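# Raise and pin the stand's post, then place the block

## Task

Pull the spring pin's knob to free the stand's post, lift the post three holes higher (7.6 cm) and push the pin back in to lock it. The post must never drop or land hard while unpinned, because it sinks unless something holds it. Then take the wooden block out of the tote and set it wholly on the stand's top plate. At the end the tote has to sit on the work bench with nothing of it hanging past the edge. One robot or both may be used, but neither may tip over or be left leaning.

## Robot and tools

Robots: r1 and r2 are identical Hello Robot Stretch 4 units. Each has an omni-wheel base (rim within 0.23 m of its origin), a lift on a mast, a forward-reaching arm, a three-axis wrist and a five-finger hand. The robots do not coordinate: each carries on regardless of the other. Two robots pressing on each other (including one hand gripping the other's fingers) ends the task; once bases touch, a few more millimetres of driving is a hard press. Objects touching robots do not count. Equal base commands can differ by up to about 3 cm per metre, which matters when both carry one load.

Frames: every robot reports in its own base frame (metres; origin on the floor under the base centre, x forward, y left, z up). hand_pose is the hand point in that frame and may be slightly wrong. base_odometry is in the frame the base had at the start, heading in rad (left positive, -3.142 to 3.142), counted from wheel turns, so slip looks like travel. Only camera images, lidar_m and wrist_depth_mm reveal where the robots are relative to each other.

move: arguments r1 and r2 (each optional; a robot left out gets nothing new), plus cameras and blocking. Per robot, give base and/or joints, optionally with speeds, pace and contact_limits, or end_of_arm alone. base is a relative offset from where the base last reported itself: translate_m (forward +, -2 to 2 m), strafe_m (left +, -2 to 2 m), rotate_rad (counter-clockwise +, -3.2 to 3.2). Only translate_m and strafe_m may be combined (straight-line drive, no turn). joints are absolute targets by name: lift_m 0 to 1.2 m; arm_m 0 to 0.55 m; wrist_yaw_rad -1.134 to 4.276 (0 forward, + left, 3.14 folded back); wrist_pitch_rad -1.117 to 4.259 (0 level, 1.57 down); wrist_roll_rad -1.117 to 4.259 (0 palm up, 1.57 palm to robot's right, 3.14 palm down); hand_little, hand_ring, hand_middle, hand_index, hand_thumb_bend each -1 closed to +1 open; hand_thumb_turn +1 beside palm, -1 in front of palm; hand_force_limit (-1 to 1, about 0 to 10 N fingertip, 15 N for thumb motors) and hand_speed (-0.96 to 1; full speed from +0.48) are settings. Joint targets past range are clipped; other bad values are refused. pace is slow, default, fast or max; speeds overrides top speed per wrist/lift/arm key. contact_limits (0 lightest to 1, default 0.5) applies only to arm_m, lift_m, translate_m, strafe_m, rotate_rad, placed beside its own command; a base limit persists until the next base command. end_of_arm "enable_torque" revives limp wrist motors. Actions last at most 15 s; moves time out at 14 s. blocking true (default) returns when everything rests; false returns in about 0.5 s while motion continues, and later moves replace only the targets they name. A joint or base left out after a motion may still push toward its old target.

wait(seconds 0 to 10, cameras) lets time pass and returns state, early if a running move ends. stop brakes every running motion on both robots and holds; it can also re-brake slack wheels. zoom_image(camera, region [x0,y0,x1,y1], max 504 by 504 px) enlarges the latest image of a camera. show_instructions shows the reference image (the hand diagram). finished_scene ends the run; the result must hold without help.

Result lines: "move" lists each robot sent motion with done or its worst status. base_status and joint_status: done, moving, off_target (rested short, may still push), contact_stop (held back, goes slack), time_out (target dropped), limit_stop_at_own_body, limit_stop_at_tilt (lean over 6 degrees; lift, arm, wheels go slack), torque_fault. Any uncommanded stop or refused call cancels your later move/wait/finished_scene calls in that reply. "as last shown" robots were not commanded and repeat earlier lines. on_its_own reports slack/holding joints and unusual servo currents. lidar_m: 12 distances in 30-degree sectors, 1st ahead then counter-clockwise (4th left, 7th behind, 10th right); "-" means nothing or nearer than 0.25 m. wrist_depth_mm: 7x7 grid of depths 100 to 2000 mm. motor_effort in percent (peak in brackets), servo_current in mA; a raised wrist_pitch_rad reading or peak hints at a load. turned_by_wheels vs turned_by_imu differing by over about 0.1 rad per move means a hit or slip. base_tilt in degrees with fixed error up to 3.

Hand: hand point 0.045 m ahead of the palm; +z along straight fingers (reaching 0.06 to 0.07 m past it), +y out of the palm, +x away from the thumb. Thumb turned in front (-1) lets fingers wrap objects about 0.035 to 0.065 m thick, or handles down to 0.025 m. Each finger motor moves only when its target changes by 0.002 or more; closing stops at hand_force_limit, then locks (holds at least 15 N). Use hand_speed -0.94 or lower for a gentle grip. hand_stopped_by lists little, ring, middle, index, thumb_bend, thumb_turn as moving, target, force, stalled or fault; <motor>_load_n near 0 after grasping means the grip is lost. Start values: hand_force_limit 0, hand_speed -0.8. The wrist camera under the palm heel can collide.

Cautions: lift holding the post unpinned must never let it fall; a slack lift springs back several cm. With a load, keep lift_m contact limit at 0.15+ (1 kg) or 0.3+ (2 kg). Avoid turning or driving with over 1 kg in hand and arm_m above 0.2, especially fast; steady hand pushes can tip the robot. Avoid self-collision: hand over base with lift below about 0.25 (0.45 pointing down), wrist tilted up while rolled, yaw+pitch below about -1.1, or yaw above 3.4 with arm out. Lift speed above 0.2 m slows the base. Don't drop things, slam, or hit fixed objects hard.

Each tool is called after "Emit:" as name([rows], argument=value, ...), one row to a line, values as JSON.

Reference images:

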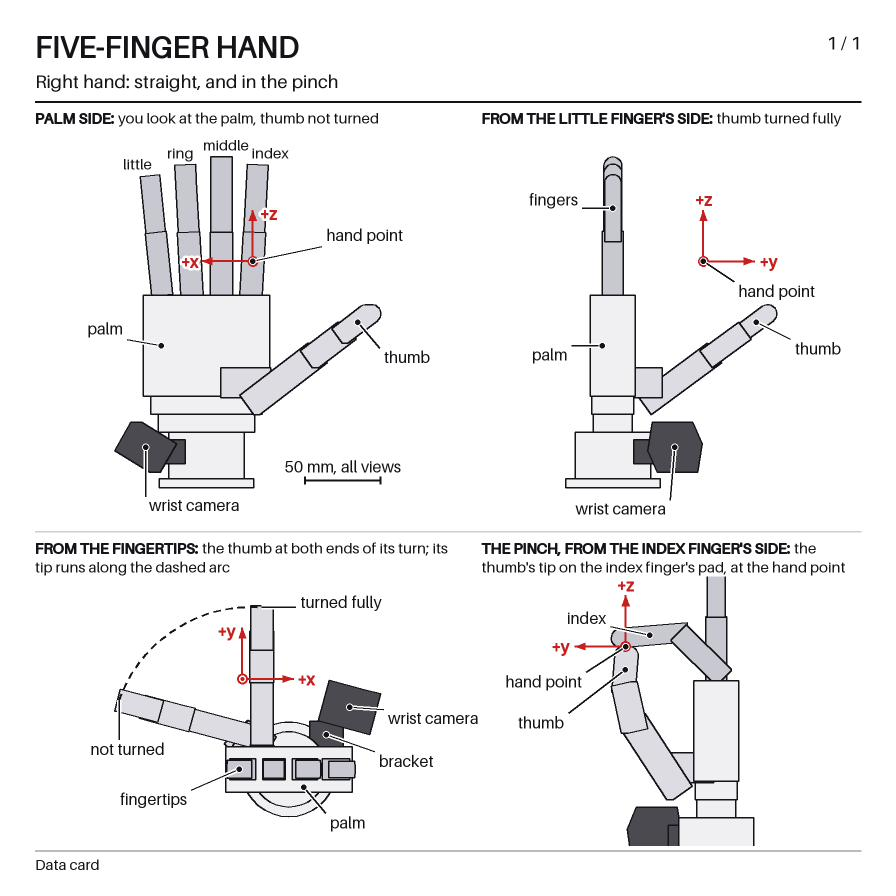

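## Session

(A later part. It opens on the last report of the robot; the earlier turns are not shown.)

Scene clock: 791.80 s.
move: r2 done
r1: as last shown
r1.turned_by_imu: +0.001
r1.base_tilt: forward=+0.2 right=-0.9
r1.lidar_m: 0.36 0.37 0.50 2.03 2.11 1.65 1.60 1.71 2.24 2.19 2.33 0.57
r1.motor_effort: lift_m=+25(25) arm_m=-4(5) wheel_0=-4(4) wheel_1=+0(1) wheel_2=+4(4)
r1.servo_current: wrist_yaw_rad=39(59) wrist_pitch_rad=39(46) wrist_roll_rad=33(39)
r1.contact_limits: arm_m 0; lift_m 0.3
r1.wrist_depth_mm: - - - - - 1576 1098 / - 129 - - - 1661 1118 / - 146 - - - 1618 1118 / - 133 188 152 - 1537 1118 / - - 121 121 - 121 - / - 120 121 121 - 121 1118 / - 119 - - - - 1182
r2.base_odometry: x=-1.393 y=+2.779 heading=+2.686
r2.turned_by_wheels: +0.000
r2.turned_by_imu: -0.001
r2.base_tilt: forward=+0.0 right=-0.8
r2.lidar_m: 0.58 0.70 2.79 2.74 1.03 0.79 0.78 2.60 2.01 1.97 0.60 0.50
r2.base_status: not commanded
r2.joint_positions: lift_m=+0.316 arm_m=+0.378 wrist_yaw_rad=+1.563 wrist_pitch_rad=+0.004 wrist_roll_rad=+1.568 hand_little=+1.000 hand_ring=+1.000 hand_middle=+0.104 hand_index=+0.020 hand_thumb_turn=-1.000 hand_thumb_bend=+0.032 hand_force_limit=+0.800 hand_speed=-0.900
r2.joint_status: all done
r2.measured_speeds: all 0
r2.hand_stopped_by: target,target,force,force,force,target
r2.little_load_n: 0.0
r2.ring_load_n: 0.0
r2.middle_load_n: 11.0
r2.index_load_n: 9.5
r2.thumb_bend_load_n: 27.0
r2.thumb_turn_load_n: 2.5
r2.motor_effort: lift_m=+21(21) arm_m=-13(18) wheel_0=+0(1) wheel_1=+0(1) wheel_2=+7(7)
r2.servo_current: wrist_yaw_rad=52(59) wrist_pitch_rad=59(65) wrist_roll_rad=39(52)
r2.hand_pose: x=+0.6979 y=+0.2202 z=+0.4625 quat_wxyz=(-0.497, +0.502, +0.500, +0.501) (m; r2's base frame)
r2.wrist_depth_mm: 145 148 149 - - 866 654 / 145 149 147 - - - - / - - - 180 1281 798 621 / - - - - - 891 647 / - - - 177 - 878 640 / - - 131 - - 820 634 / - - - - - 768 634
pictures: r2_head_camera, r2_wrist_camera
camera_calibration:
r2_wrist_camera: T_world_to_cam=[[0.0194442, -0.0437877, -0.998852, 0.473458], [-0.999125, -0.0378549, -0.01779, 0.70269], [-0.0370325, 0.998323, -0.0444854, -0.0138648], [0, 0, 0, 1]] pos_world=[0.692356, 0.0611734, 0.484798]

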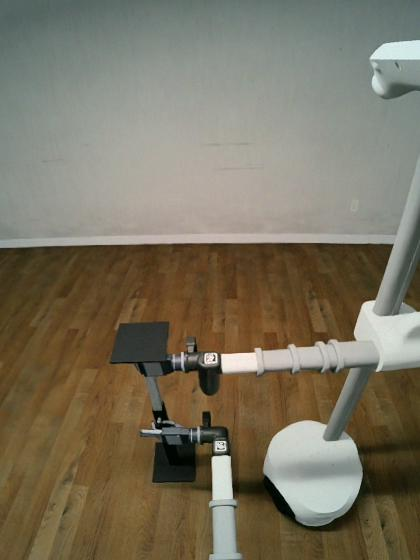

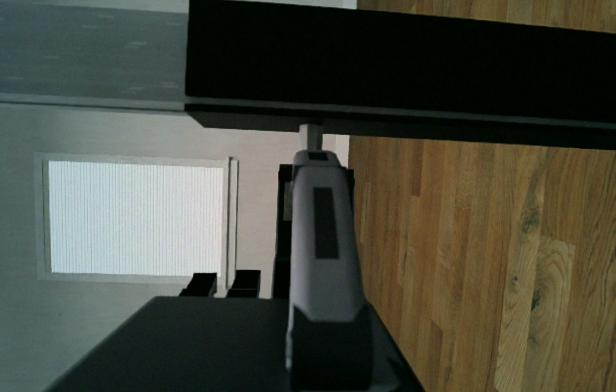

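Emit:
move(r2={"joints": {"arm_m": 0.369}, "pace": "slow", "contact_limits": {"arm_m": 0.8}}, cameras=["r2_wrist_camera", "r2_head_camera", "r1_wrist_camera"])

Emit:
zoom_image(camera="r2_head_camera", region=[130, 390, 210, 490])

Emit:
zoom_image(camera="r2_wrist_camera", region=[220, 80, 400, 240])

Scene clock: 815.60 s.
move: r2 done
r1: as last shown
r1.base_tilt: forward=+0.1 right=-0.9
r1.lidar_m: 0.34 0.37 0.52 2.03 2.13 1.65 1.60 1.71 2.24 2.19 2.33 0.56
r1.ring_load_n: 4.0
r1.motor_effort: lift_m=+25(25) arm_m=-4(5) wheel_0=-4(4) wheel_1=+1(1) wheel_2=+4(4)
r1.servo_current: wrist_yaw_rad=52(59) wrist_pitch_rad=33(46) wrist_roll_rad=26(33)
r1.contact_limits: arm_m 0; lift_m 0.3
r1.wrist_depth_mm: - - - - - 1576 1098 / - 129 - - - 1576 1098 / - 146 - - - 1661 1098 / - 133 188 152 - 1537 1098 / - - 121 121 - 121 - / - 120 121 121 - 121 1118 / - 119 - - - - 1160
r2.base_odometry: x=-1.393 y=+2.779 heading=+2.686
r2.turned_by_wheels: +0.000
r2.turned_by_imu: -0.001
r2.base_tilt: forward=-0.2 right=-0.8
r2.lidar_m: 0.57 0.70 2.80 2.76 1.05 0.79 0.77 2.62 1.99 1.95 0.60 0.52
r2.base_status: not commanded
r2.joint_positions: lift_m=+0.316 arm_m=+0.369 wrist_yaw_rad=+1.560 wrist_pitch_rad=+0.004 wrist_roll_rad=+1.568 hand_little=+1.000 hand_ring=+1.000 hand_middle=+0.104 hand_index=+0.020 hand_thumb_turn=-1.000 hand_thumb_bend=+0.030 hand_force_limit=+0.800 hand_speed=-0.900
r2.joint_status: all done
r2.measured_speeds: all 0
r2.hand_stopped_by: target,target,force,force,force,target
r2.little_load_n: 0.0
r2.ring_load_n: 0.0
r2.middle_load_n: 5.5
r2.index_load_n: 5.0
r2.thumb_bend_load_n: 9.0
r2.thumb_turn_load_n: 1.0
r2.motor_effort: lift_m=+21(21) arm_m=-9(18) wheel_0=+1(1) wheel_1=+0(1) wheel_2=+6(8)
r2.servo_current: wrist_yaw_rad=59(65) wrist_pitch_rad=46(59) wrist_roll_rad=39(52)
r2.contact_limits: arm_m 0.8
r2.hand_pose: x=+0.6903 y=+0.2197 z=+0.4625 quat_wxyz=(-0.496, +0.503, +0.499, +0.502) (m; r2's base frame)
r2.wrist_depth_mm: 148 151 - - - - - / 170 172 155 - - - - / - - - - 1397 842 615 / - - - - - 878 640 / - - - 177 - 878 640 / - - 131 - - 820 640 / - - - - - 768 634
pictures: r1_wrist_camera, r2_head_camera, r2_wrist_camera
camera_calibration:
r1_wrist_camera: T_world_to_cam=[[0.0181633, 0.0511587, -0.998525, 0.806741], [0.0472366, 0.997531, 0.051967, 0.0779498], [0.998719, -0.0481108, 0.0157019, -0.500196], [0, 0, 0, 1]] pos_world=[0.48122, -0.143094, 0.809354]
r2_wrist_camera: T_world_to_cam=[[0.0193172, -0.0442511, -0.998834, 0.473599], [-0.999244, -0.0345606, -0.017794, 0.694473], [-0.0337329, 0.998422, -0.0448852, -0.0157505], [0, 0, 0, 1]] pos_world=[0.684269, 0.0606843, 0.484697]

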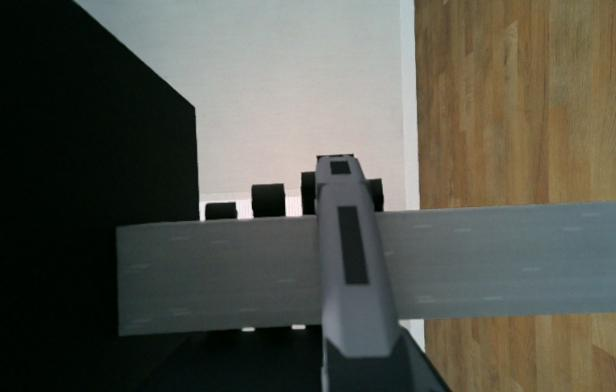

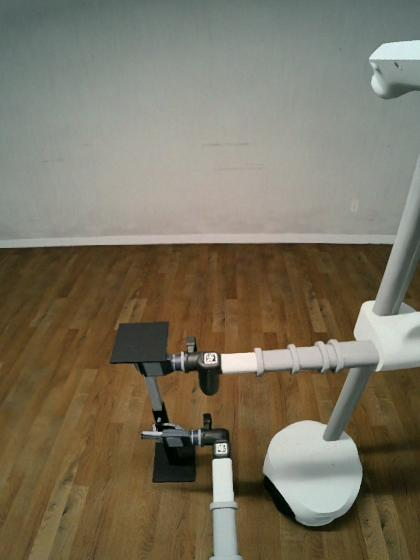

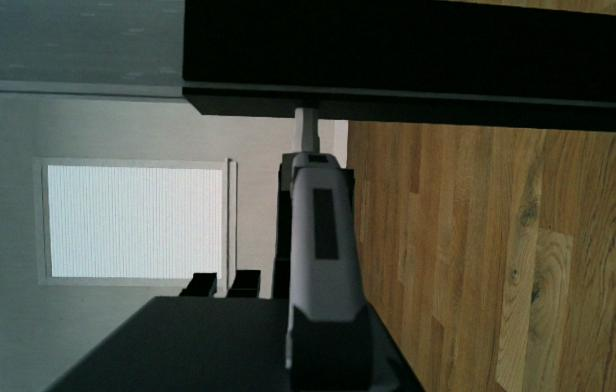

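Scaled by 5.040 from the camera's 420x560 image, which has a finer 1200x1600 frame.

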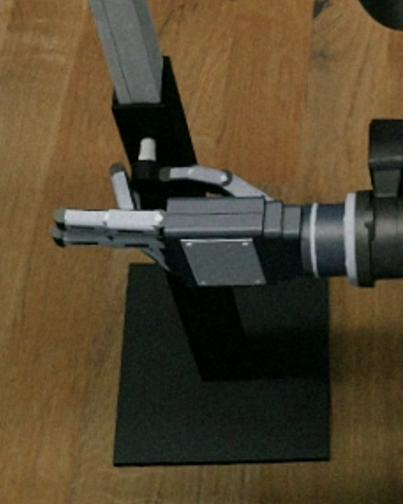

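Scaled by 2.800.

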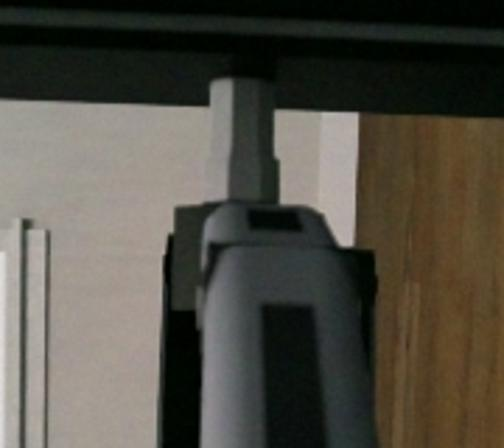

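Emit:
move(r1={"joints": {"lift_m": 0.640}, "pace": "slow", "contact_limits": {"lift_m": 0.3}}, r2={"joints": {"hand_speed": 0.2, "hand_index": 0.5, "hand_middle": 0.5, "hand_thumb_bend": 0.4}})

Emit:
move(r2={"base": {"strafe_m": -0.014}})

Emit:
move(r2={"joints": {"arm_m": 0.394, "hand_thumb_bend": 0.12}, "pace": "slow", "contact_limits": {"arm_m": 0.0}}, cameras=["r2_wrist_camera", "r2_head_camera", "r1_wrist_camera"])

Emit:
zoom_image(camera="r2_wrist_camera", region=[220, 80, 400, 240])

Emit:
zoom_image(camera="r2_head_camera", region=[130, 390, 210, 490])

Scene clock: 933.33 s.
move: r1 done; r2 done
r1.base_odometry: x=+1.550 y=-0.620 heading=+0.794
r1.turned_by_wheels: +0.000
r1.turned_by_imu: +0.001
r1.base_tilt: forward=+0.1 right=-0.8
r1.lidar_m: 0.35 0.36 0.51 2.03 2.09 1.65 1.59 1.70 2.25 2.20 2.33 0.55
r1.base_status: not commanded
r1.joint_positions: lift_m=+0.640 arm_m=+0.247 wrist_yaw_rad=+0.002 wrist_pitch_rad=+0.004 wrist_roll_rad=+1.570 hand_little=-0.429 hand_ring=-0.395 hand_middle=-0.320 hand_index=-0.358 hand_thumb_turn=-1.000 hand_thumb_bend=+0.306 hand_force_limit=+0.300 hand_speed=-0.600
r1.joint_status: all done
r1.measured_speeds: all 0
r1.hand_stopped_by: force,force,force,force,force,target
r1.little_load_n: 10.0
r1.ring_load_n: 3.5
r1.middle_load_n: 10.5
r1.index_load_n: 3.5
r1.thumb_bend_load_n: 9.0
r1.thumb_turn_load_n: 1.0
r1.motor_effort: lift_m=+25(29) arm_m=-4(5) wheel_0=-3(4) wheel_1=+0(0) wheel_2=+4(4)
r1.servo_current: wrist_yaw_rad=59(59) wrist_pitch_rad=33(52) wrist_roll_rad=26(39)
r1.contact_limits: arm_m 0; lift_m 0.3
r1.hand_pose: x=+0.6396 y=-0.1471 z=+0.7862 quat_wxyz=(+0.000, +0.708, +0.001, +0.706) (m; r1's base frame)
r1.wrist_depth_mm: - - - - - 1537 1118 / - 129 - - - 1576 1098 / - 145 - - - 1576 1098 / - 132 204 152 - 1537 1118 / - - 121 121 - 121 - / - 120 120 121 - 121 1118 / - 118 - - - - 1138
r2.base_odometry: x=-1.393 y=+2.778 heading=+2.686
r2.turned_by_wheels: +0.000
r2.turned_by_imu: -0.001
r2.base_tilt: forward=-0.2 right=-0.8
r2.lidar_m: 0.57 0.69 2.82 2.75 1.05 0.79 0.78 2.63 2.02 1.97 0.60 0.52
r2.base_status: not commanded
r2.joint_positions: lift_m=+0.316 arm_m=+0.369 wrist_yaw_rad=+1.568 wrist_pitch_rad=+0.004 wrist_roll_rad=+1.568 hand_little=+1.000 hand_ring=+1.000 hand_middle=+0.500 hand_index=+0.500 hand_thumb_turn=-1.000 hand_thumb_bend=+0.400 hand_force_limit=+0.800 hand_speed=+0.200
r2.joint_status: all done
r2.measured_speeds: all 0
r2.hand_stopped_by: target,target,target,target,target,target
r2.little_load_n: 0.0
r2.ring_load_n: 0.0
r2.middle_load_n: 0.0
r2.index_load_n: 0.0
r2.thumb_bend_load_n: 0.0
r2.thumb_turn_load_n: 0.0
r2.motor_effort: lift_m=+21(21) arm_m=-7(10) wheel_0=+1(1) wheel_1=+0(1) wheel_2=+3(6)
r2.servo_current: wrist_yaw_rad=39(59) wrist_pitch_rad=59(65) wrist_roll_rad=39(39)
r2.contact_limits: arm_m 0.8
r2.hand_pose: x=+0.6884 y=+0.2210 z=+0.4625 quat_wxyz=(-0.498, +0.501, +0.501, +0.500) (m; r2's base frame)
r2.wrist_depth_mm: 144 147 148 - - - - / - - 170 164 163 176 - / - - - - 1281 891 647 / - - - - - 878 647 / - - - - - 866 647 / - - 130 - - 831 647 / - - - - - 768 634
pictures: none

Scene clock: 934.07 s.
move: r2 done
r1: as last shown
r1.turned_by_imu: +0.000
r1.base_tilt: forward=+0.0 right=-0.9
r1.lidar_m: 0.34 0.36 0.48 0.70 2.14 1.64 1.60 1.72 2.24 2.18 2.32 0.58
r1.little_load_n: 9.5
r1.thumb_bend_load_n: 9.5
r1.motor_effort: lift_m=+26(26) arm_m=-4(5) wheel_0=-4(4) wheel_1=+0(1) wheel_2=+4(4)
r1.servo_current: wrist_yaw_rad=46(59) wrist_pitch_rad=39(52) wrist_roll_rad=33(39)
r1.contact_limits: arm_m 0; lift_m 0.3
r1.wrist_depth_mm: - - - - - 1576 1078 / - 128 - - - 1618 1098 / - 145 - - - 1618 1098 / - 132 204 152 - 1537 1138 / - - 121 121 - 121 - / - 120 120 121 - 121 1118 / - 118 - - - - 1182
r2.base_odometry: x=-1.387 y=+2.791 heading=+2.686
r2.turned_by_wheels: +0.000
r2.turned_by_imu: +0.000
r2.base_tilt: forward=-0.1 right=-0.7
r2.lidar_m: 0.58 0.69 2.82 2.76 1.04 0.79 0.78 2.59 2.00 1.94 0.60 0.51
r2.base_status: done
r2.joint_positions: lift_m=+0.316 arm_m=+0.369 wrist_yaw_rad=+1.568 wrist_pitch_rad=+0.004 wrist_roll_rad=+1.568 hand_little=+1.000 hand_ring=+1.000 hand_middle=+0.500 hand_index=+0.500 hand_thumb_turn=-1.000 hand_thumb_bend=+0.400 hand_force_limit=+0.800 hand_speed=+0.200
r2.joint_status: not commanded
r2.measured_speeds: all 0
r2.hand_stopped_by: target,target,target,target,target,target
r2.little_load_n: 0.0
r2.ring_load_n: 0.0
r2.middle_load_n: 0.0
r2.index_load_n: 0.0
r2.thumb_bend_load_n: 0.0
r2.thumb_turn_load_n: 0.0
r2.motor_effort: lift_m=+21(21) arm_m=-7(8) wheel_0=+4(11) wheel_1=-2(10) wheel_2=+0(4)
r2.servo_current: wrist_yaw_rad=46(46) wrist_pitch_rad=59(65) wrist_roll_rad=46(46)
r2.contact_limits: arm_m 0.8
r2.hand_pose: x=+0.6884 y=+0.2210 z=+0.4625 quat_wxyz=(-0.498, +0.501, +0.501, +0.500) (m; r2's base frame)
r2.wrist_depth_mm: 156 159 - - - - - / - - 174 171 170 169 - / - - - - 1308 891 647 / - - - - - 878 647 / - - - - - 891 640 / - - 131 - - 831 640 / - - - - - 768 627
pictures: none

Scene clock: 935.37 s.
move: r2 done
r1: as last shown
r1.base_tilt: forward=+0.1 right=-0.8
r1.lidar_m: 0.34 0.35 0.48 0.70 2.12 1.63 1.60 1.71 2.22 2.19 2.33 0.57
r1.thumb_bend_load_n: 9.0
r1.motor_effort: lift_m=+25(26) arm_m=-4(5) wheel_0=-4(4) wheel_1=+0(1) wheel_2=+4(4)
r1.servo_current: wrist_yaw_rad=59(59) wrist_pitch_rad=46(59) wrist_roll_rad=33(39)
r1.contact_limits: arm_m 0; lift_m 0.3
r1.wrist_depth_mm: - - - - - 1576 1118 / - 129 - - - 1618 1098 / - 145 - - - 1576 1118 / - 132 205 151 - 1537 1098 / - - 121 121 - 121 - / - 120 120 120 - 121 1098 / - 118 - - - - 1160
r2.base_odometry: x=-1.387 y=+2.791 heading=+2.686
r2.turned_by_wheels: +0.000
r2.turned_by_imu: +0.000
r2.base_tilt: forward=-0.2 right=-0.6
r2.lidar_m: 0.58 0.69 2.85 2.78 1.06 0.80 0.79 2.58 1.99 1.94 0.60 0.49
r2.base_status: not commanded
r2.joint_positions: lift_m=+0.316 arm_m=+0.394 wrist_yaw_rad=+1.568 wrist_pitch_rad=+0.004 wrist_roll_rad=+1.568 hand_little=+1.000 hand_ring=+1.000 hand_middle=+0.500 hand_index=+0.500 hand_thumb_turn=-1.000 hand_thumb_bend=+0.120 hand_force_limit=+0.800 hand_speed=+0.200
r2.joint_status: all done
r2.measured_speeds: all 0
r2.hand_stopped_by: target,target,target,target,target,target
r2.little_load_n: 0.0
r2.ring_load_n: 0.0
r2.middle_load_n: 0.0
r2.index_load_n: 0.0
r2.thumb_bend_load_n: 0.0
r2.thumb_turn_load_n: 0.0
r2.motor_effort: lift_m=+21(21) arm_m=+8(14) wheel_0=+5(5) wheel_1=-2(3) wheel_2=+0(1)
r2.servo_current: wrist_yaw_rad=33(52) wrist_pitch_rad=59(65) wrist_roll_rad=39(46)
r2.contact_limits: arm_m 0
r2.hand_pose: x=+0.7128 y=+0.2210 z=+0.4625 quat_wxyz=(-0.498, +0.501, +0.501, +0.500) (m; r2's base frame)
r2.wrist_depth_mm: - - - - 1618 891 654 / 158 160 - - - - - / - - - - 167 842 - / - - - - - 891 654 / - - - - - 878 647 / - - 131 - - 831 640 / - - - - - 768 634
pictures: r1_wrist_camera, r2_head_camera, r2_wrist_camera
camera_calibration:
r1_wrist_camera: T_world_to_cam=[[0.0173703, 0.0516832, -0.998512, 0.808985], [0.0470629, 0.997514, 0.0524503, 0.0775473], [0.998741, -0.0479039, 0.0148948, -0.499554], [0, 0, 0, 1]] pos_world=[0.481223, -0.143096, 0.811155]
r2_wrist_camera: T_world_to_cam=[[0.0196796, -0.0440889, -0.998834, 0.472925], [-0.998922, -0.0428654, -0.0177893, 0.718548], [-0.0420311, 0.998108, -0.0448849, -0.0102259], [0, 0, 0, 1]] pos_world=[0.708037, 0.0618581, 0.484697]

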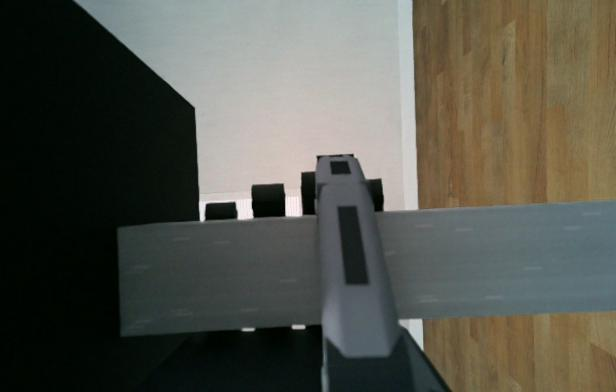

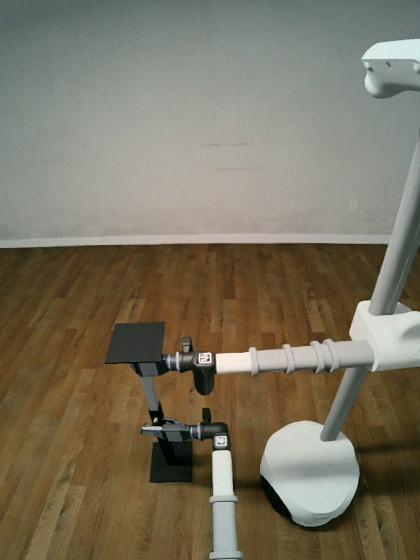

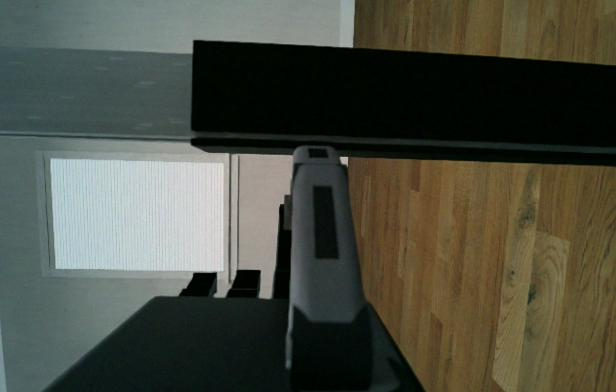

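Scaled by 2.800.

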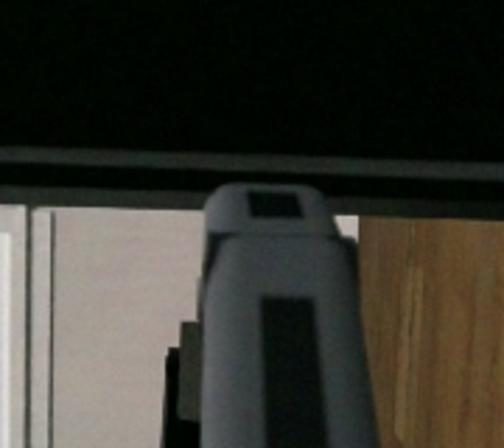

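Scaled by 5.040 from the camera's 420x560 image, which has a finer 1200x1600 frame.

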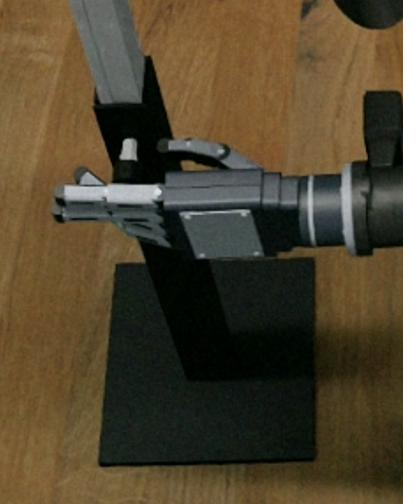

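Emit:
move(r2={"base": {"strafe_m": 0.017}, "joints": {"arm_m": 0.392, "hand_thumb_bend": 0.08}}, cameras=["r2_wrist_camera", "r2_head_camera"])

Emit:
zoom_image(camera="r2_wrist_camera", region=[220, 80, 400, 240])

Emit:
zoom_image(camera="r2_head_camera", region=[140, 400, 190, 450])

Scene clock: 962.07 s.
move: r2 done
r1: as last shown
r1.turned_by_imu: +0.001
r1.lidar_m: 0.35 0.38 0.51 2.02 2.12 1.64 1.61 1.71 2.24 2.19 2.32 0.55
r1.little_load_n: 10.0
r1.middle_load_n: 11.0
r1.thumb_bend_load_n: 9.5
r1.servo_current: wrist_yaw_rad=46(59) wrist_pitch_rad=39(52) wrist_roll_rad=33(33)
r1.contact_limits: arm_m 0; lift_m 0.3
r1.wrist_depth_mm: - - - - - 1537 1060 / - 129 - - - 1576 1098 / - 145 - - - 1618 1098 / - 132 204 152 - 1537 1118 / - - 121 121 - 121 - / - 120 121 121 - 121 1118 / - 118 - - - - 1182
r2.base_odometry: x=-1.394 y=+2.776 heading=+2.686
r2.turned_by_wheels: +0.000
r2.turned_by_imu: -0.001
r2.base_tilt: forward=-0.1 right=-0.7
r2.lidar_m: 0.57 0.69 2.82 2.74 1.04 0.79 0.79 2.60 1.99 1.97 0.59 0.51
r2.base_status: done
r2.joint_positions: lift_m=+0.316 arm_m=+0.392 wrist_yaw_rad=+1.568 wrist_pitch_rad=+0.004 wrist_roll_rad=+1.568 hand_little=+1.000 hand_ring=+1.000 hand_middle=+0.500 hand_index=+0.500 hand_thumb_turn=-1.000 hand_thumb_bend=+0.080 hand_force_limit=+0.800 hand_speed=+0.200
r2.joint_status: all done
r2.measured_speeds: all 0
r2.hand_stopped_by: target,target,target,target,target,target
r2.little_load_n: 0.0
r2.ring_load_n: 0.0
r2.middle_load_n: 0.0
r2.index_load_n: 0.0
r2.thumb_bend_load_n: 0.0
r2.thumb_turn_load_n: 0.0
r2.motor_effort: lift_m=+21(21) arm_m=-8(12) wheel_0=-4(14) wheel_1=+1(9) wheel_2=+0(6)
r2.servo_current: wrist_yaw_rad=46(52) wrist_pitch_rad=59(65) wrist_roll_rad=33(46)
r2.hand_pose: x=+0.7114 y=+0.2210 z=+0.4625 quat_wxyz=(-0.498, +0.501, +0.501, +0.500) (m; r2's base frame)
r2.wrist_depth_mm: - - - - 1576 904 654 / 143 146 - - - - - / - - 174 - - 191 - / - - - - - 891 647 / - - - - - 891 647 / - - 131 - - 831 640 / - - - - - 778 640
pictures: r2_head_camera, r2_wrist_camera
camera_calibration:
r2_wrist_camera: T_world_to_cam=[[0.0196796, -0.0440889, -0.998834, 0.472952], [-0.998922, -0.0428654, -0.0177893, 0.717149], [-0.0420311, 0.998108, -0.0448849, -0.0102848], [0, 0, 0, 1]] pos_world=[0.706637, 0.0618581, 0.484697]

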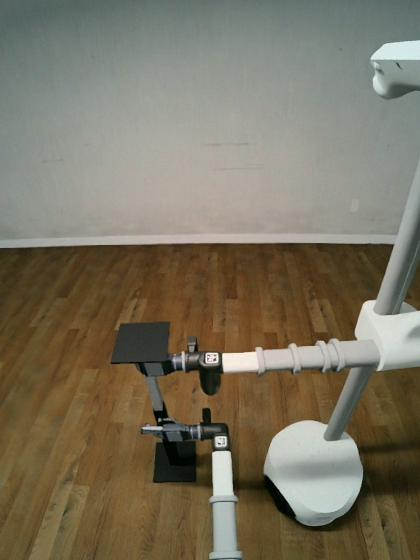

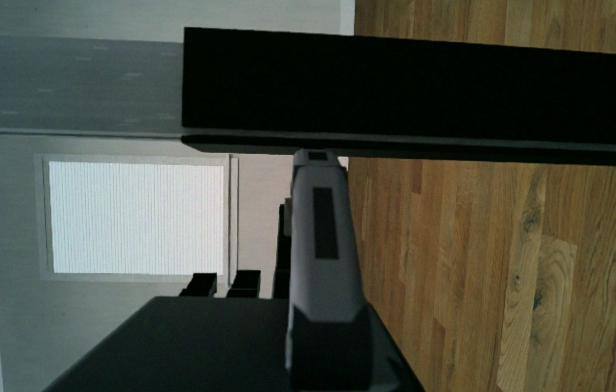

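Scaled by 2.800.

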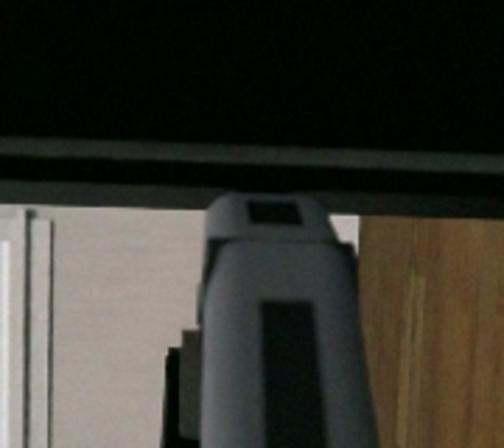

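Scaled by 10.080 from the camera's 420x560 image, which has a finer 1200x1600 frame.

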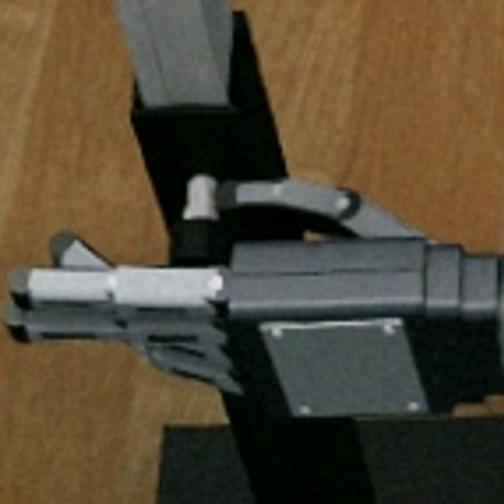

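Emit:
move(r2={"base": {"strafe_m": 0.005}, "contact_limits": {"strafe_m": 0.2}})

Emit:
move(r2={"joints": {"arm_m": 0.388, "hand_speed": -0.9, "hand_force_limit": 0.7, "hand_index": -0.9, "hand_middle": -0.9, "hand_thumb_bend": -0.45}}, cameras=["r2_wrist_camera", "r2_head_camera"])

Emit:
zoom_image(camera="r2_wrist_camera", region=[220, 80, 400, 240])

Emit:
zoom_image(camera="r2_head_camera", region=[140, 400, 190, 450])

Scene clock: 970.27 s.
move: r2 done
r1: as last shown
r1.base_tilt: forward=+0.1 right=-0.9
r1.lidar_m: 0.34 0.37 0.51 2.04 2.13 1.64 1.60 1.72 2.22 2.19 2.32 0.57
r1.servo_current: wrist_yaw_rad=59(59) wrist_pitch_rad=46(52) wrist_roll_rad=39(39)
r1.contact_limits: arm_m 0; lift_m 0.3
r1.wrist_depth_mm: - - - - - 1576 1098 / - 129 - - - 1576 1078 / - 145 - - - 1618 1118 / - 132 204 152 - 1537 1118 / - - 121 121 - 121 - / - 120 121 121 - 121 1098 / - 118 - - - - 1160
r2.base_odometry: x=-1.396 y=+2.771 heading=+2.685
r2.turned_by_wheels: -0.001
r2.turned_by_imu: -0.002
r2.base_tilt: forward=-0.2 right=-0.7
r2.lidar_m: 0.58 0.69 2.81 2.74 1.01 0.80 0.78 2.61 2.01 1.97 0.59 0.52
r2.base_status: done
r2.joint_positions: lift_m=+0.316 arm_m=+0.392 wrist_yaw_rad=+1.568 wrist_pitch_rad=+0.004 wrist_roll_rad=+1.568 hand_little=+1.000 hand_ring=+1.000 hand_middle=+0.500 hand_index=+0.500 hand_thumb_turn=-1.000 hand_thumb_bend=+0.080 hand_force_limit=+0.800 hand_speed=+0.200
r2.joint_status: not commanded
r2.measured_speeds: all 0
r2.hand_stopped_by: target,target,target,target,target,target
r2.little_load_n: 0.0
r2.ring_load_n: 0.0
r2.middle_load_n: 0.0
r2.index_load_n: 0.0
r2.thumb_bend_load_n: -2.0
r2.thumb_turn_load_n: -0.5
r2.motor_effort: lift_m=+21(21) arm_m=-7(8) wheel_0=-9(12) wheel_1=-3(10) wheel_2=-1(5)
r2.servo_current: wrist_yaw_rad=46(46) wrist_pitch_rad=59(59) wrist_roll_rad=26(46)
r2.contact_limits: strafe_m 0.2
r2.hand_pose: x=+0.7113 y=+0.2210 z=+0.4625 quat_wxyz=(-0.498, +0.501, +0.501, +0.500) (m; r2's base frame)
r2.wrist_depth_mm: - - - - 1618 904 654 / 142 145 - - - - - / - - - - - - - / - - - - - 891 654 / - - - - - 878 647 / - - 131 - - 820 647 / - - - - - 768 640
pictures: none

Scene clock: 975.47 s.
move: r2 off_target
r1: as last shown
r1.turned_by_imu: +0.002
r1.base_tilt: forward=+0.1 right=-0.8
r1.lidar_m: 0.35 0.37 0.50 2.05 2.14 1.64 1.60 1.70 2.24 2.18 2.32 0.56
r1.ring_load_n: 4.0
r1.middle_load_n: 10.5
r1.thumb_bend_load_n: 9.0
r1.servo_current: wrist_yaw_rad=52(65) wrist_pitch_rad=33(59) wrist_roll_rad=26(46)
r1.contact_limits: arm_m 0; lift_m 0.3
r1.wrist_depth_mm: - - - - - 1576 1078 / - 128 - - - 1576 1098 / - 145 - - - 1618 1098 / - 132 205 152 - 1576 1138 / - - 121 121 - 121 - / - 120 120 120 - 121 1098 / - 118 - - - - 1182
r2.base_odometry: x=-1.396 y=+2.771 heading=+2.685
r2.turned_by_wheels: +0.000
r2.turned_by_imu: -0.001
r2.base_tilt: forward=-0.1 right=-0.7
r2.lidar_m: 0.59 0.69 2.78 2.75 1.03 0.79 0.76 2.64 2.01 1.97 0.60 0.52
r2.base_status: not commanded
r2.joint_positions: lift_m=+0.316 arm_m=+0.388 wrist_yaw_rad=+1.562 wrist_pitch_rad=+0.004 wrist_roll_rad=+1.568 hand_little=+1.000 hand_ring=+1.000 hand_middle=+0.167 hand_index=+0.064 hand_thumb_turn=-1.000 hand_thumb_bend=-0.074 hand_force_limit=+0.700 hand_speed=-0.900
r2.joint_status: hand_middle off_target (ended at +0.167, target -0.900); hand_index off_target (ended at +0.064, target -0.900); hand_thumb_bend off_target (ended at -0.074, target -0.450); the others done
r2.measured_speeds: all 0
r2.hand_stopped_by: target,target,force,force,force,target
r2.little_load_n: 0.0
r2.ring_load_n: 0.0
r2.middle_load_n: 5.5
r2.index_load_n: 8.5
r2.thumb_bend_load_n: 17.5
r2.thumb_turn_load_n: 0.0
r2.motor_effort: lift_m=+21(21) arm_m=-9(12) wheel_0=-9(9) wheel_1=-3(3) wheel_2=-1(1)
r2.servo_current: wrist_yaw_rad=46(72) wrist_pitch_rad=52(65) wrist_roll_rad=33(52)
r2.contact_limits: strafe_m 0.2
r2.hand_pose: x=+0.7089 y=+0.2200 z=+0.4625 quat_wxyz=(-0.496, +0.503, +0.499, +0.502) (m; r2's base frame)
r2.wrist_depth_mm: - - - - 1618 904 661 / 145 148 - - - - - / - - 165 156 - - - / - - - - 1182 891 647 / - - - 179 - 878 640 / - - 131 - - 820 634 / - - - - - 768 634
pictures: r2_head_camera, r2_wrist_camera
camera_calibration:
r2_wrist_camera: T_world_to_cam=[[0.0193994, -0.0442139, -0.998834, 0.473189], [-0.999173, -0.0365628, -0.0177876, 0.713331], [-0.0357337, 0.998353, -0.0448866, -0.0139982], [0, 0, 0, 1]] pos_world=[0.703061, 0.060978, 0.484697]

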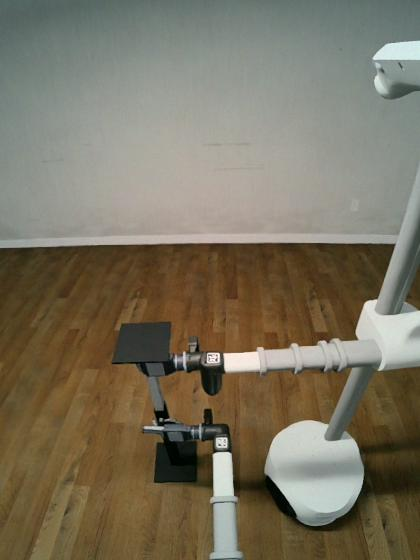

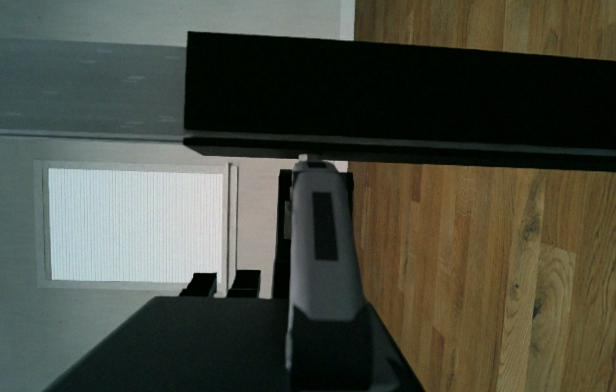

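Scaled by 2.800.

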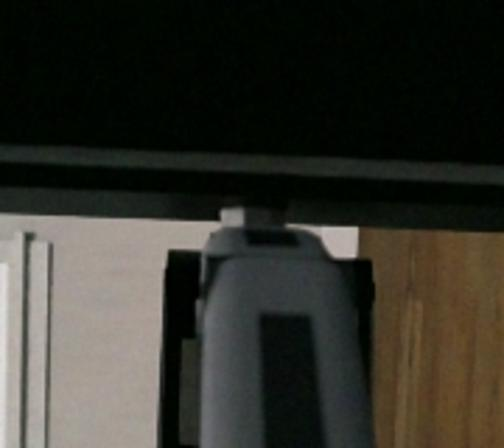

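Scaled by 10.080 from the camera's 420x560 image, which has a finer 1200x1600 frame.

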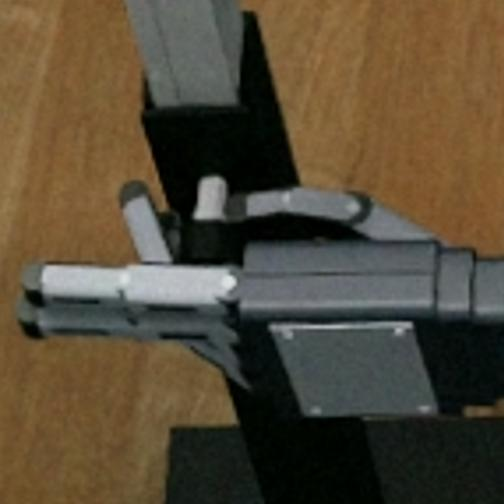

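Emit:
move(r2={"joints": {"arm_m": 0.374}, "pace": "slow", "contact_limits": {"arm_m": 0.8}}, cameras=["r2_wrist_camera", "r2_head_camera"])

Emit:
zoom_image(camera="r2_wrist_camera", region=[220, 80, 400, 240])

Emit:
zoom_image(camera="r2_head_camera", region=[140, 400, 190, 450])

Scene clock: 983.43 s.
move: r2 done
r1: as last shown
r1.base_tilt: forward=+0.0 right=-0.8
r1.lidar_m: 0.36 0.38 0.52 2.04 2.16 1.66 1.61 1.72 2.24 2.20 2.32 0.57
r1.little_load_n: 9.5
r1.ring_load_n: 3.5
r1.middle_load_n: 11.0
r1.thumb_bend_load_n: 9.5
r1.thumb_turn_load_n: 0.5
r1.servo_current: wrist_yaw_rad=39(65) wrist_pitch_rad=26(52) wrist_roll_rad=26(39)
r1.contact_limits: arm_m 0; lift_m 0.3
r1.wrist_depth_mm: - - - - - 1576 1078 / - 129 - - - 1618 1078 / - 145 - - - 1618 1098 / - 132 204 152 - 1499 1118 / - - 121 121 - 121 - / - 120 120 120 - 121 1118 / - 118 - - - - 1160
r2.base_odometry: x=-1.396 y=+2.771 heading=+2.685
r2.turned_by_wheels: +0.000
r2.turned_by_imu: -0.001
r2.base_tilt: forward=-0.1 right=-0.7
r2.lidar_m: 0.57 0.68 2.81 2.75 1.03 0.80 0.77 2.60 2.00 1.96 0.61 0.52
r2.base_status: not commanded
r2.joint_positions: lift_m=+0.316 arm_m=+0.375 wrist_yaw_rad=+1.551 wrist_pitch_rad=+0.004 wrist_roll_rad=+1.568 hand_little=+1.000 hand_ring=+1.000 hand_middle=+0.167 hand_index=+0.064 hand_thumb_turn=-1.000 hand_thumb_bend=-0.070 hand_force_limit=+0.700 hand_speed=-0.900
r2.joint_status: all done
r2.measured_speeds: all 0
r2.hand_stopped_by: target,target,force,force,force,target
r2.little_load_n: 0.0
r2.ring_load_n: 0.0
r2.middle_load_n: 3.0
r2.index_load_n: 8.5
r2.thumb_bend_load_n: 39.5
r2.thumb_turn_load_n: 3.5
r2.on_its_own: wrist_yaw_rad is at rest, and its servo_current (111 mA) is outside its rest range (0 to 104 mA)
r2.motor_effort: lift_m=+21(21) arm_m=-15(19) wheel_0=-9(9) wheel_1=-3(3) wheel_2=+2(3)
r2.servo_current: wrist_yaw_rad=111(124) wrist_pitch_rad=52(65) wrist_roll_rad=39(46)
r2.contact_limits: arm_m 0.8; strafe_m 0.2
r2.hand_pose: x=+0.6978 y=+0.2183 z=+0.4625 quat_wxyz=(-0.493, +0.505, +0.497, +0.505) (m; r2's base frame)
r2.wrist_depth_mm: 147 - - - 1661 904 654 / 147 150 - - - - - / - - - 175 172 194 - / - - - - 1182 878 647 / - - - 179 - 878 640 / - - 131 - - 809 634 / - - - - - 759 634
pictures: r2_head_camera, r2_wrist_camera
camera_calibration:
r2_wrist_camera: T_world_to_cam=[[0.0188952, -0.0444337, -0.998834, 0.473725], [-0.999525, -0.0251558, -0.0177892, 0.699992], [-0.024336, 0.998696, -0.044888, -0.0206823], [0, 0, 0, 1]] pos_world=[0.690205, 0.0593136, 0.484697]

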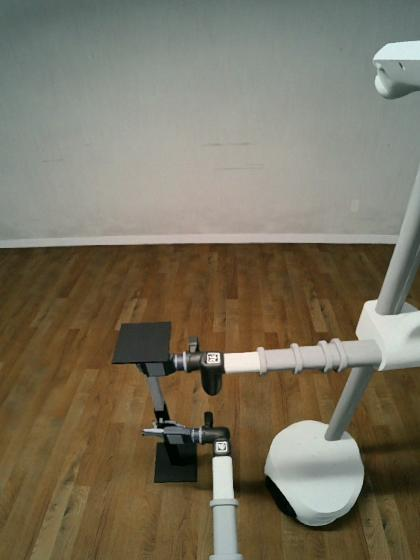

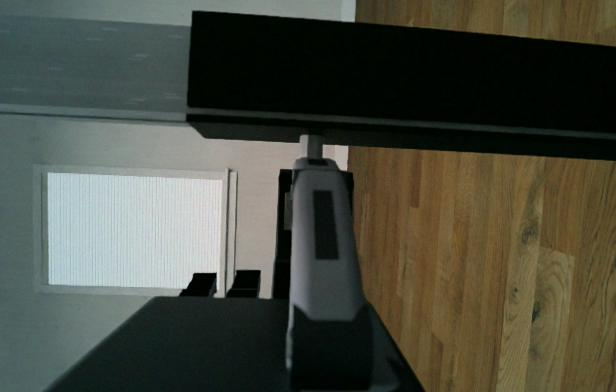

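Scaled by 2.800.

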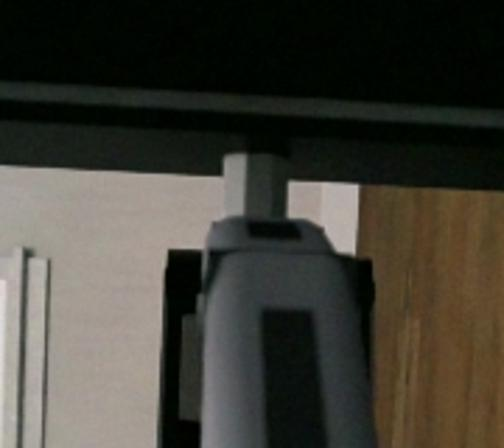

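Scaled by 10.080 from the camera's 420x560 image, which has a finer 1200x1600 frame.

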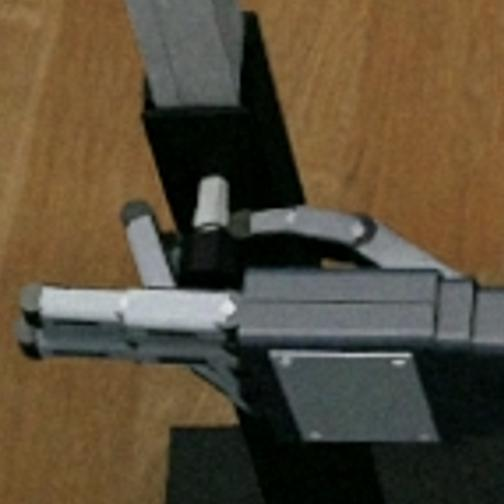

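Emit:
move(r1={"joints": {"lift_m": 0.648}, "pace": "slow", "contact_limits": {"lift_m": 0.3}}, cameras=["r1_wrist_camera", "r2_head_camera", "r2_wrist_camera"])

Emit:
zoom_image(camera="r2_head_camera", region=[90, 310, 190, 450])

Emit:
zoom_image(camera="r2_wrist_camera", region=[220, 80, 400, 240])

Scene clock: 997.43 s.
move: r1 done
r1.base_odometry: x=+1.550 y=-0.620 heading=+0.794
r1.turned_by_wheels: +0.000
r1.turned_by_imu: +0.001
r1.base_tilt: forward=+0.1 right=-0.9
r1.lidar_m: 0.35 0.37 0.50 2.04 2.12 1.65 1.60 1.72 2.24 2.18 2.32 0.56
r1.base_status: not commanded
r1.joint_positions: lift_m=+0.648 arm_m=+0.247 wrist_yaw_rad=+0.002 wrist_pitch_rad=+0.004 wrist_roll_rad=+1.570 hand_little=-0.429 hand_ring=-0.395 hand_middle=-0.320 hand_index=-0.358 hand_thumb_turn=-1.000 hand_thumb_bend=+0.306 hand_force_limit=+0.300 hand_speed=-0.600
r1.joint_status: all done
r1.measured_speeds: all 0
r1.hand_stopped_by: force,force,force,force,force,target
r1.little_load_n: 9.0
r1.ring_load_n: 3.5
r1.middle_load_n: 11.0
r1.index_load_n: 3.5
r1.thumb_bend_load_n: 9.0
r1.thumb_turn_load_n: 1.0
r1.motor_effort: lift_m=+25(30) arm_m=-4(5) wheel_0=-4(4) wheel_1=+0(0) wheel_2=+4(4)
r1.servo_current: wrist_yaw_rad=52(65) wrist_pitch_rad=26(72) wrist_roll_rad=33(39)
r1.contact_limits: arm_m 0; lift_m 0.3
r1.hand_pose: x=+0.6396 y=-0.1471 z=+0.7941 quat_wxyz=(-0.001, +0.709, +0.001, +0.706) (m; r1's base frame)
r1.wrist_depth_mm: - - - - - 1576 1098 / - 129 - - - 1618 1098 / - 125 213 - - 1661 1098 / - 133 178 152 - 1537 1138 / - - 121 121 - 121 - / - 112 121 121 - 121 1098 / - 110 - - - - 1182
r2.base_odometry: x=-1.396 y=+2.771 heading=+2.685
r2.turned_by_wheels: +0.000
r2.turned_by_imu: -0.001
r2.base_tilt: forward=-0.1 right=-0.7
r2.lidar_m: 0.59 0.67 2.81 2.74 1.02 0.79 0.77 2.60 2.00 1.97 0.58 0.52
r2.base_status: not commanded
r2.joint_positions: lift_m=+0.316 arm_m=+0.375 wrist_yaw_rad=+1.551 wrist_pitch_rad=+0.004 wrist_roll_rad=+1.568 hand_little=+1.000 hand_ring=+1.000 hand_middle=+0.167 hand_index=+0.064 hand_thumb_turn=-1.000 hand_thumb_bend=-0.070 hand_force_limit=+0.700 hand_speed=-0.900
r2.joint_status: not commanded
r2.measured_speeds: all 0
r2.hand_stopped_by: target,target,force,force,force,target
r2.little_load_n: 0.0
r2.ring_load_n: 0.0
r2.middle_load_n: 2.5
r2.index_load_n: 8.5
r2.thumb_bend_load_n: 39.0
r2.thumb_turn_load_n: 3.0
r2.motor_effort: lift_m=+21(21) arm_m=-15(16) wheel_0=-9(9) wheel_1=-3(4) wheel_2=+2(3)
r2.servo_current: wrist_yaw_rad=98(117) wrist_pitch_rad=59(59) wrist_roll_rad=46(46)
r2.contact_limits: arm_m 0.8; strafe_m 0.2
r2.hand_pose: x=+0.6978 y=+0.2183 z=+0.4625 quat_wxyz=(-0.493, +0.505, +0.497, +0.505) (m; r2's base frame)
r2.wrist_depth_mm: 147 - - - 1618 917 661 / 147 150 - - - - - / - - - 175 174 195 - / - - - - 1182 891 654 / - - - 179 - 878 647 / - - 131 - - 809 634 / - - - - - 759 627
pictures: r1_wrist_camera, r2_head_camera, r2_wrist_camera
camera_calibration:
r1_wrist_camera: T_world_to_cam=[[0.0170832, 0.0520914, -0.998496, 0.817157], [0.047066, 0.997493, 0.0528443, 0.0768023], [0.998746, -0.047898, 0.0145886, -0.499425], [0, 0, 0, 1]] pos_world=[0.481224, -0.143098, 0.819156]
r2_wrist_camera: T_world_to_cam=[[0.0188952, -0.0444337, -0.998834, 0.473725], [-0.999525, -0.0251558, -0.0177892, 0.699992], [-0.024336, 0.998696, -0.044888, -0.0206823], [0, 0, 0, 1]] pos_world=[0.690205, 0.0593136, 0.484697]

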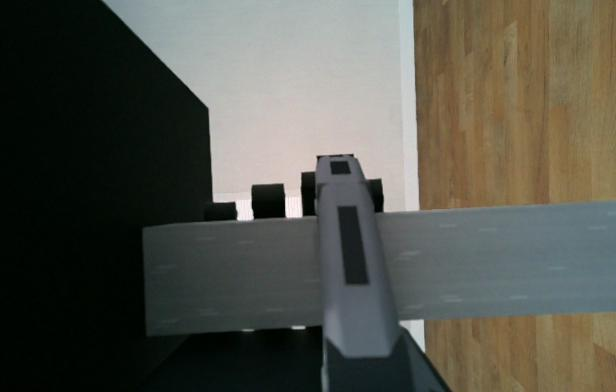

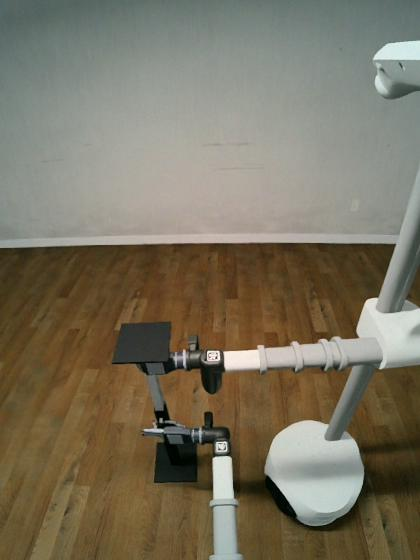

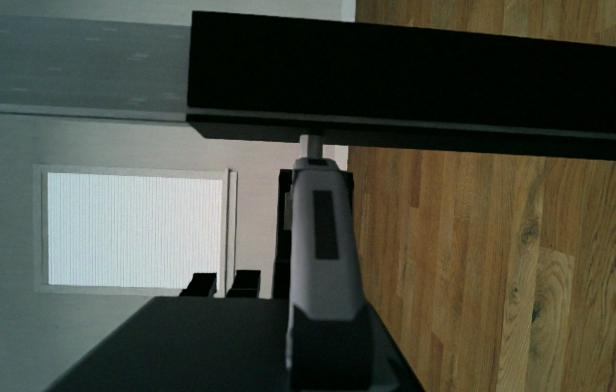

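Scaled by 3.600 from the camera's 420x560 image, which has a finer 1200x1600 frame.

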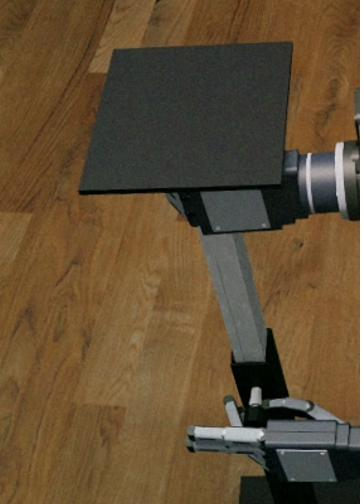

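Scaled by 2.800.

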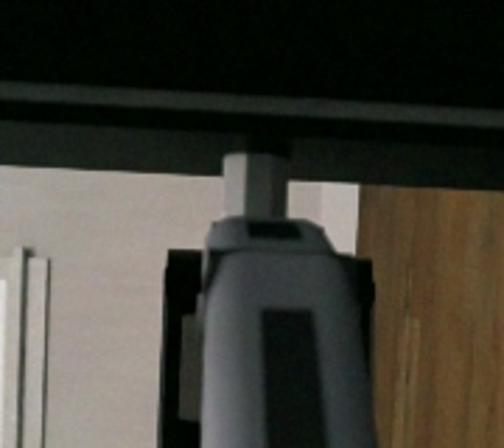

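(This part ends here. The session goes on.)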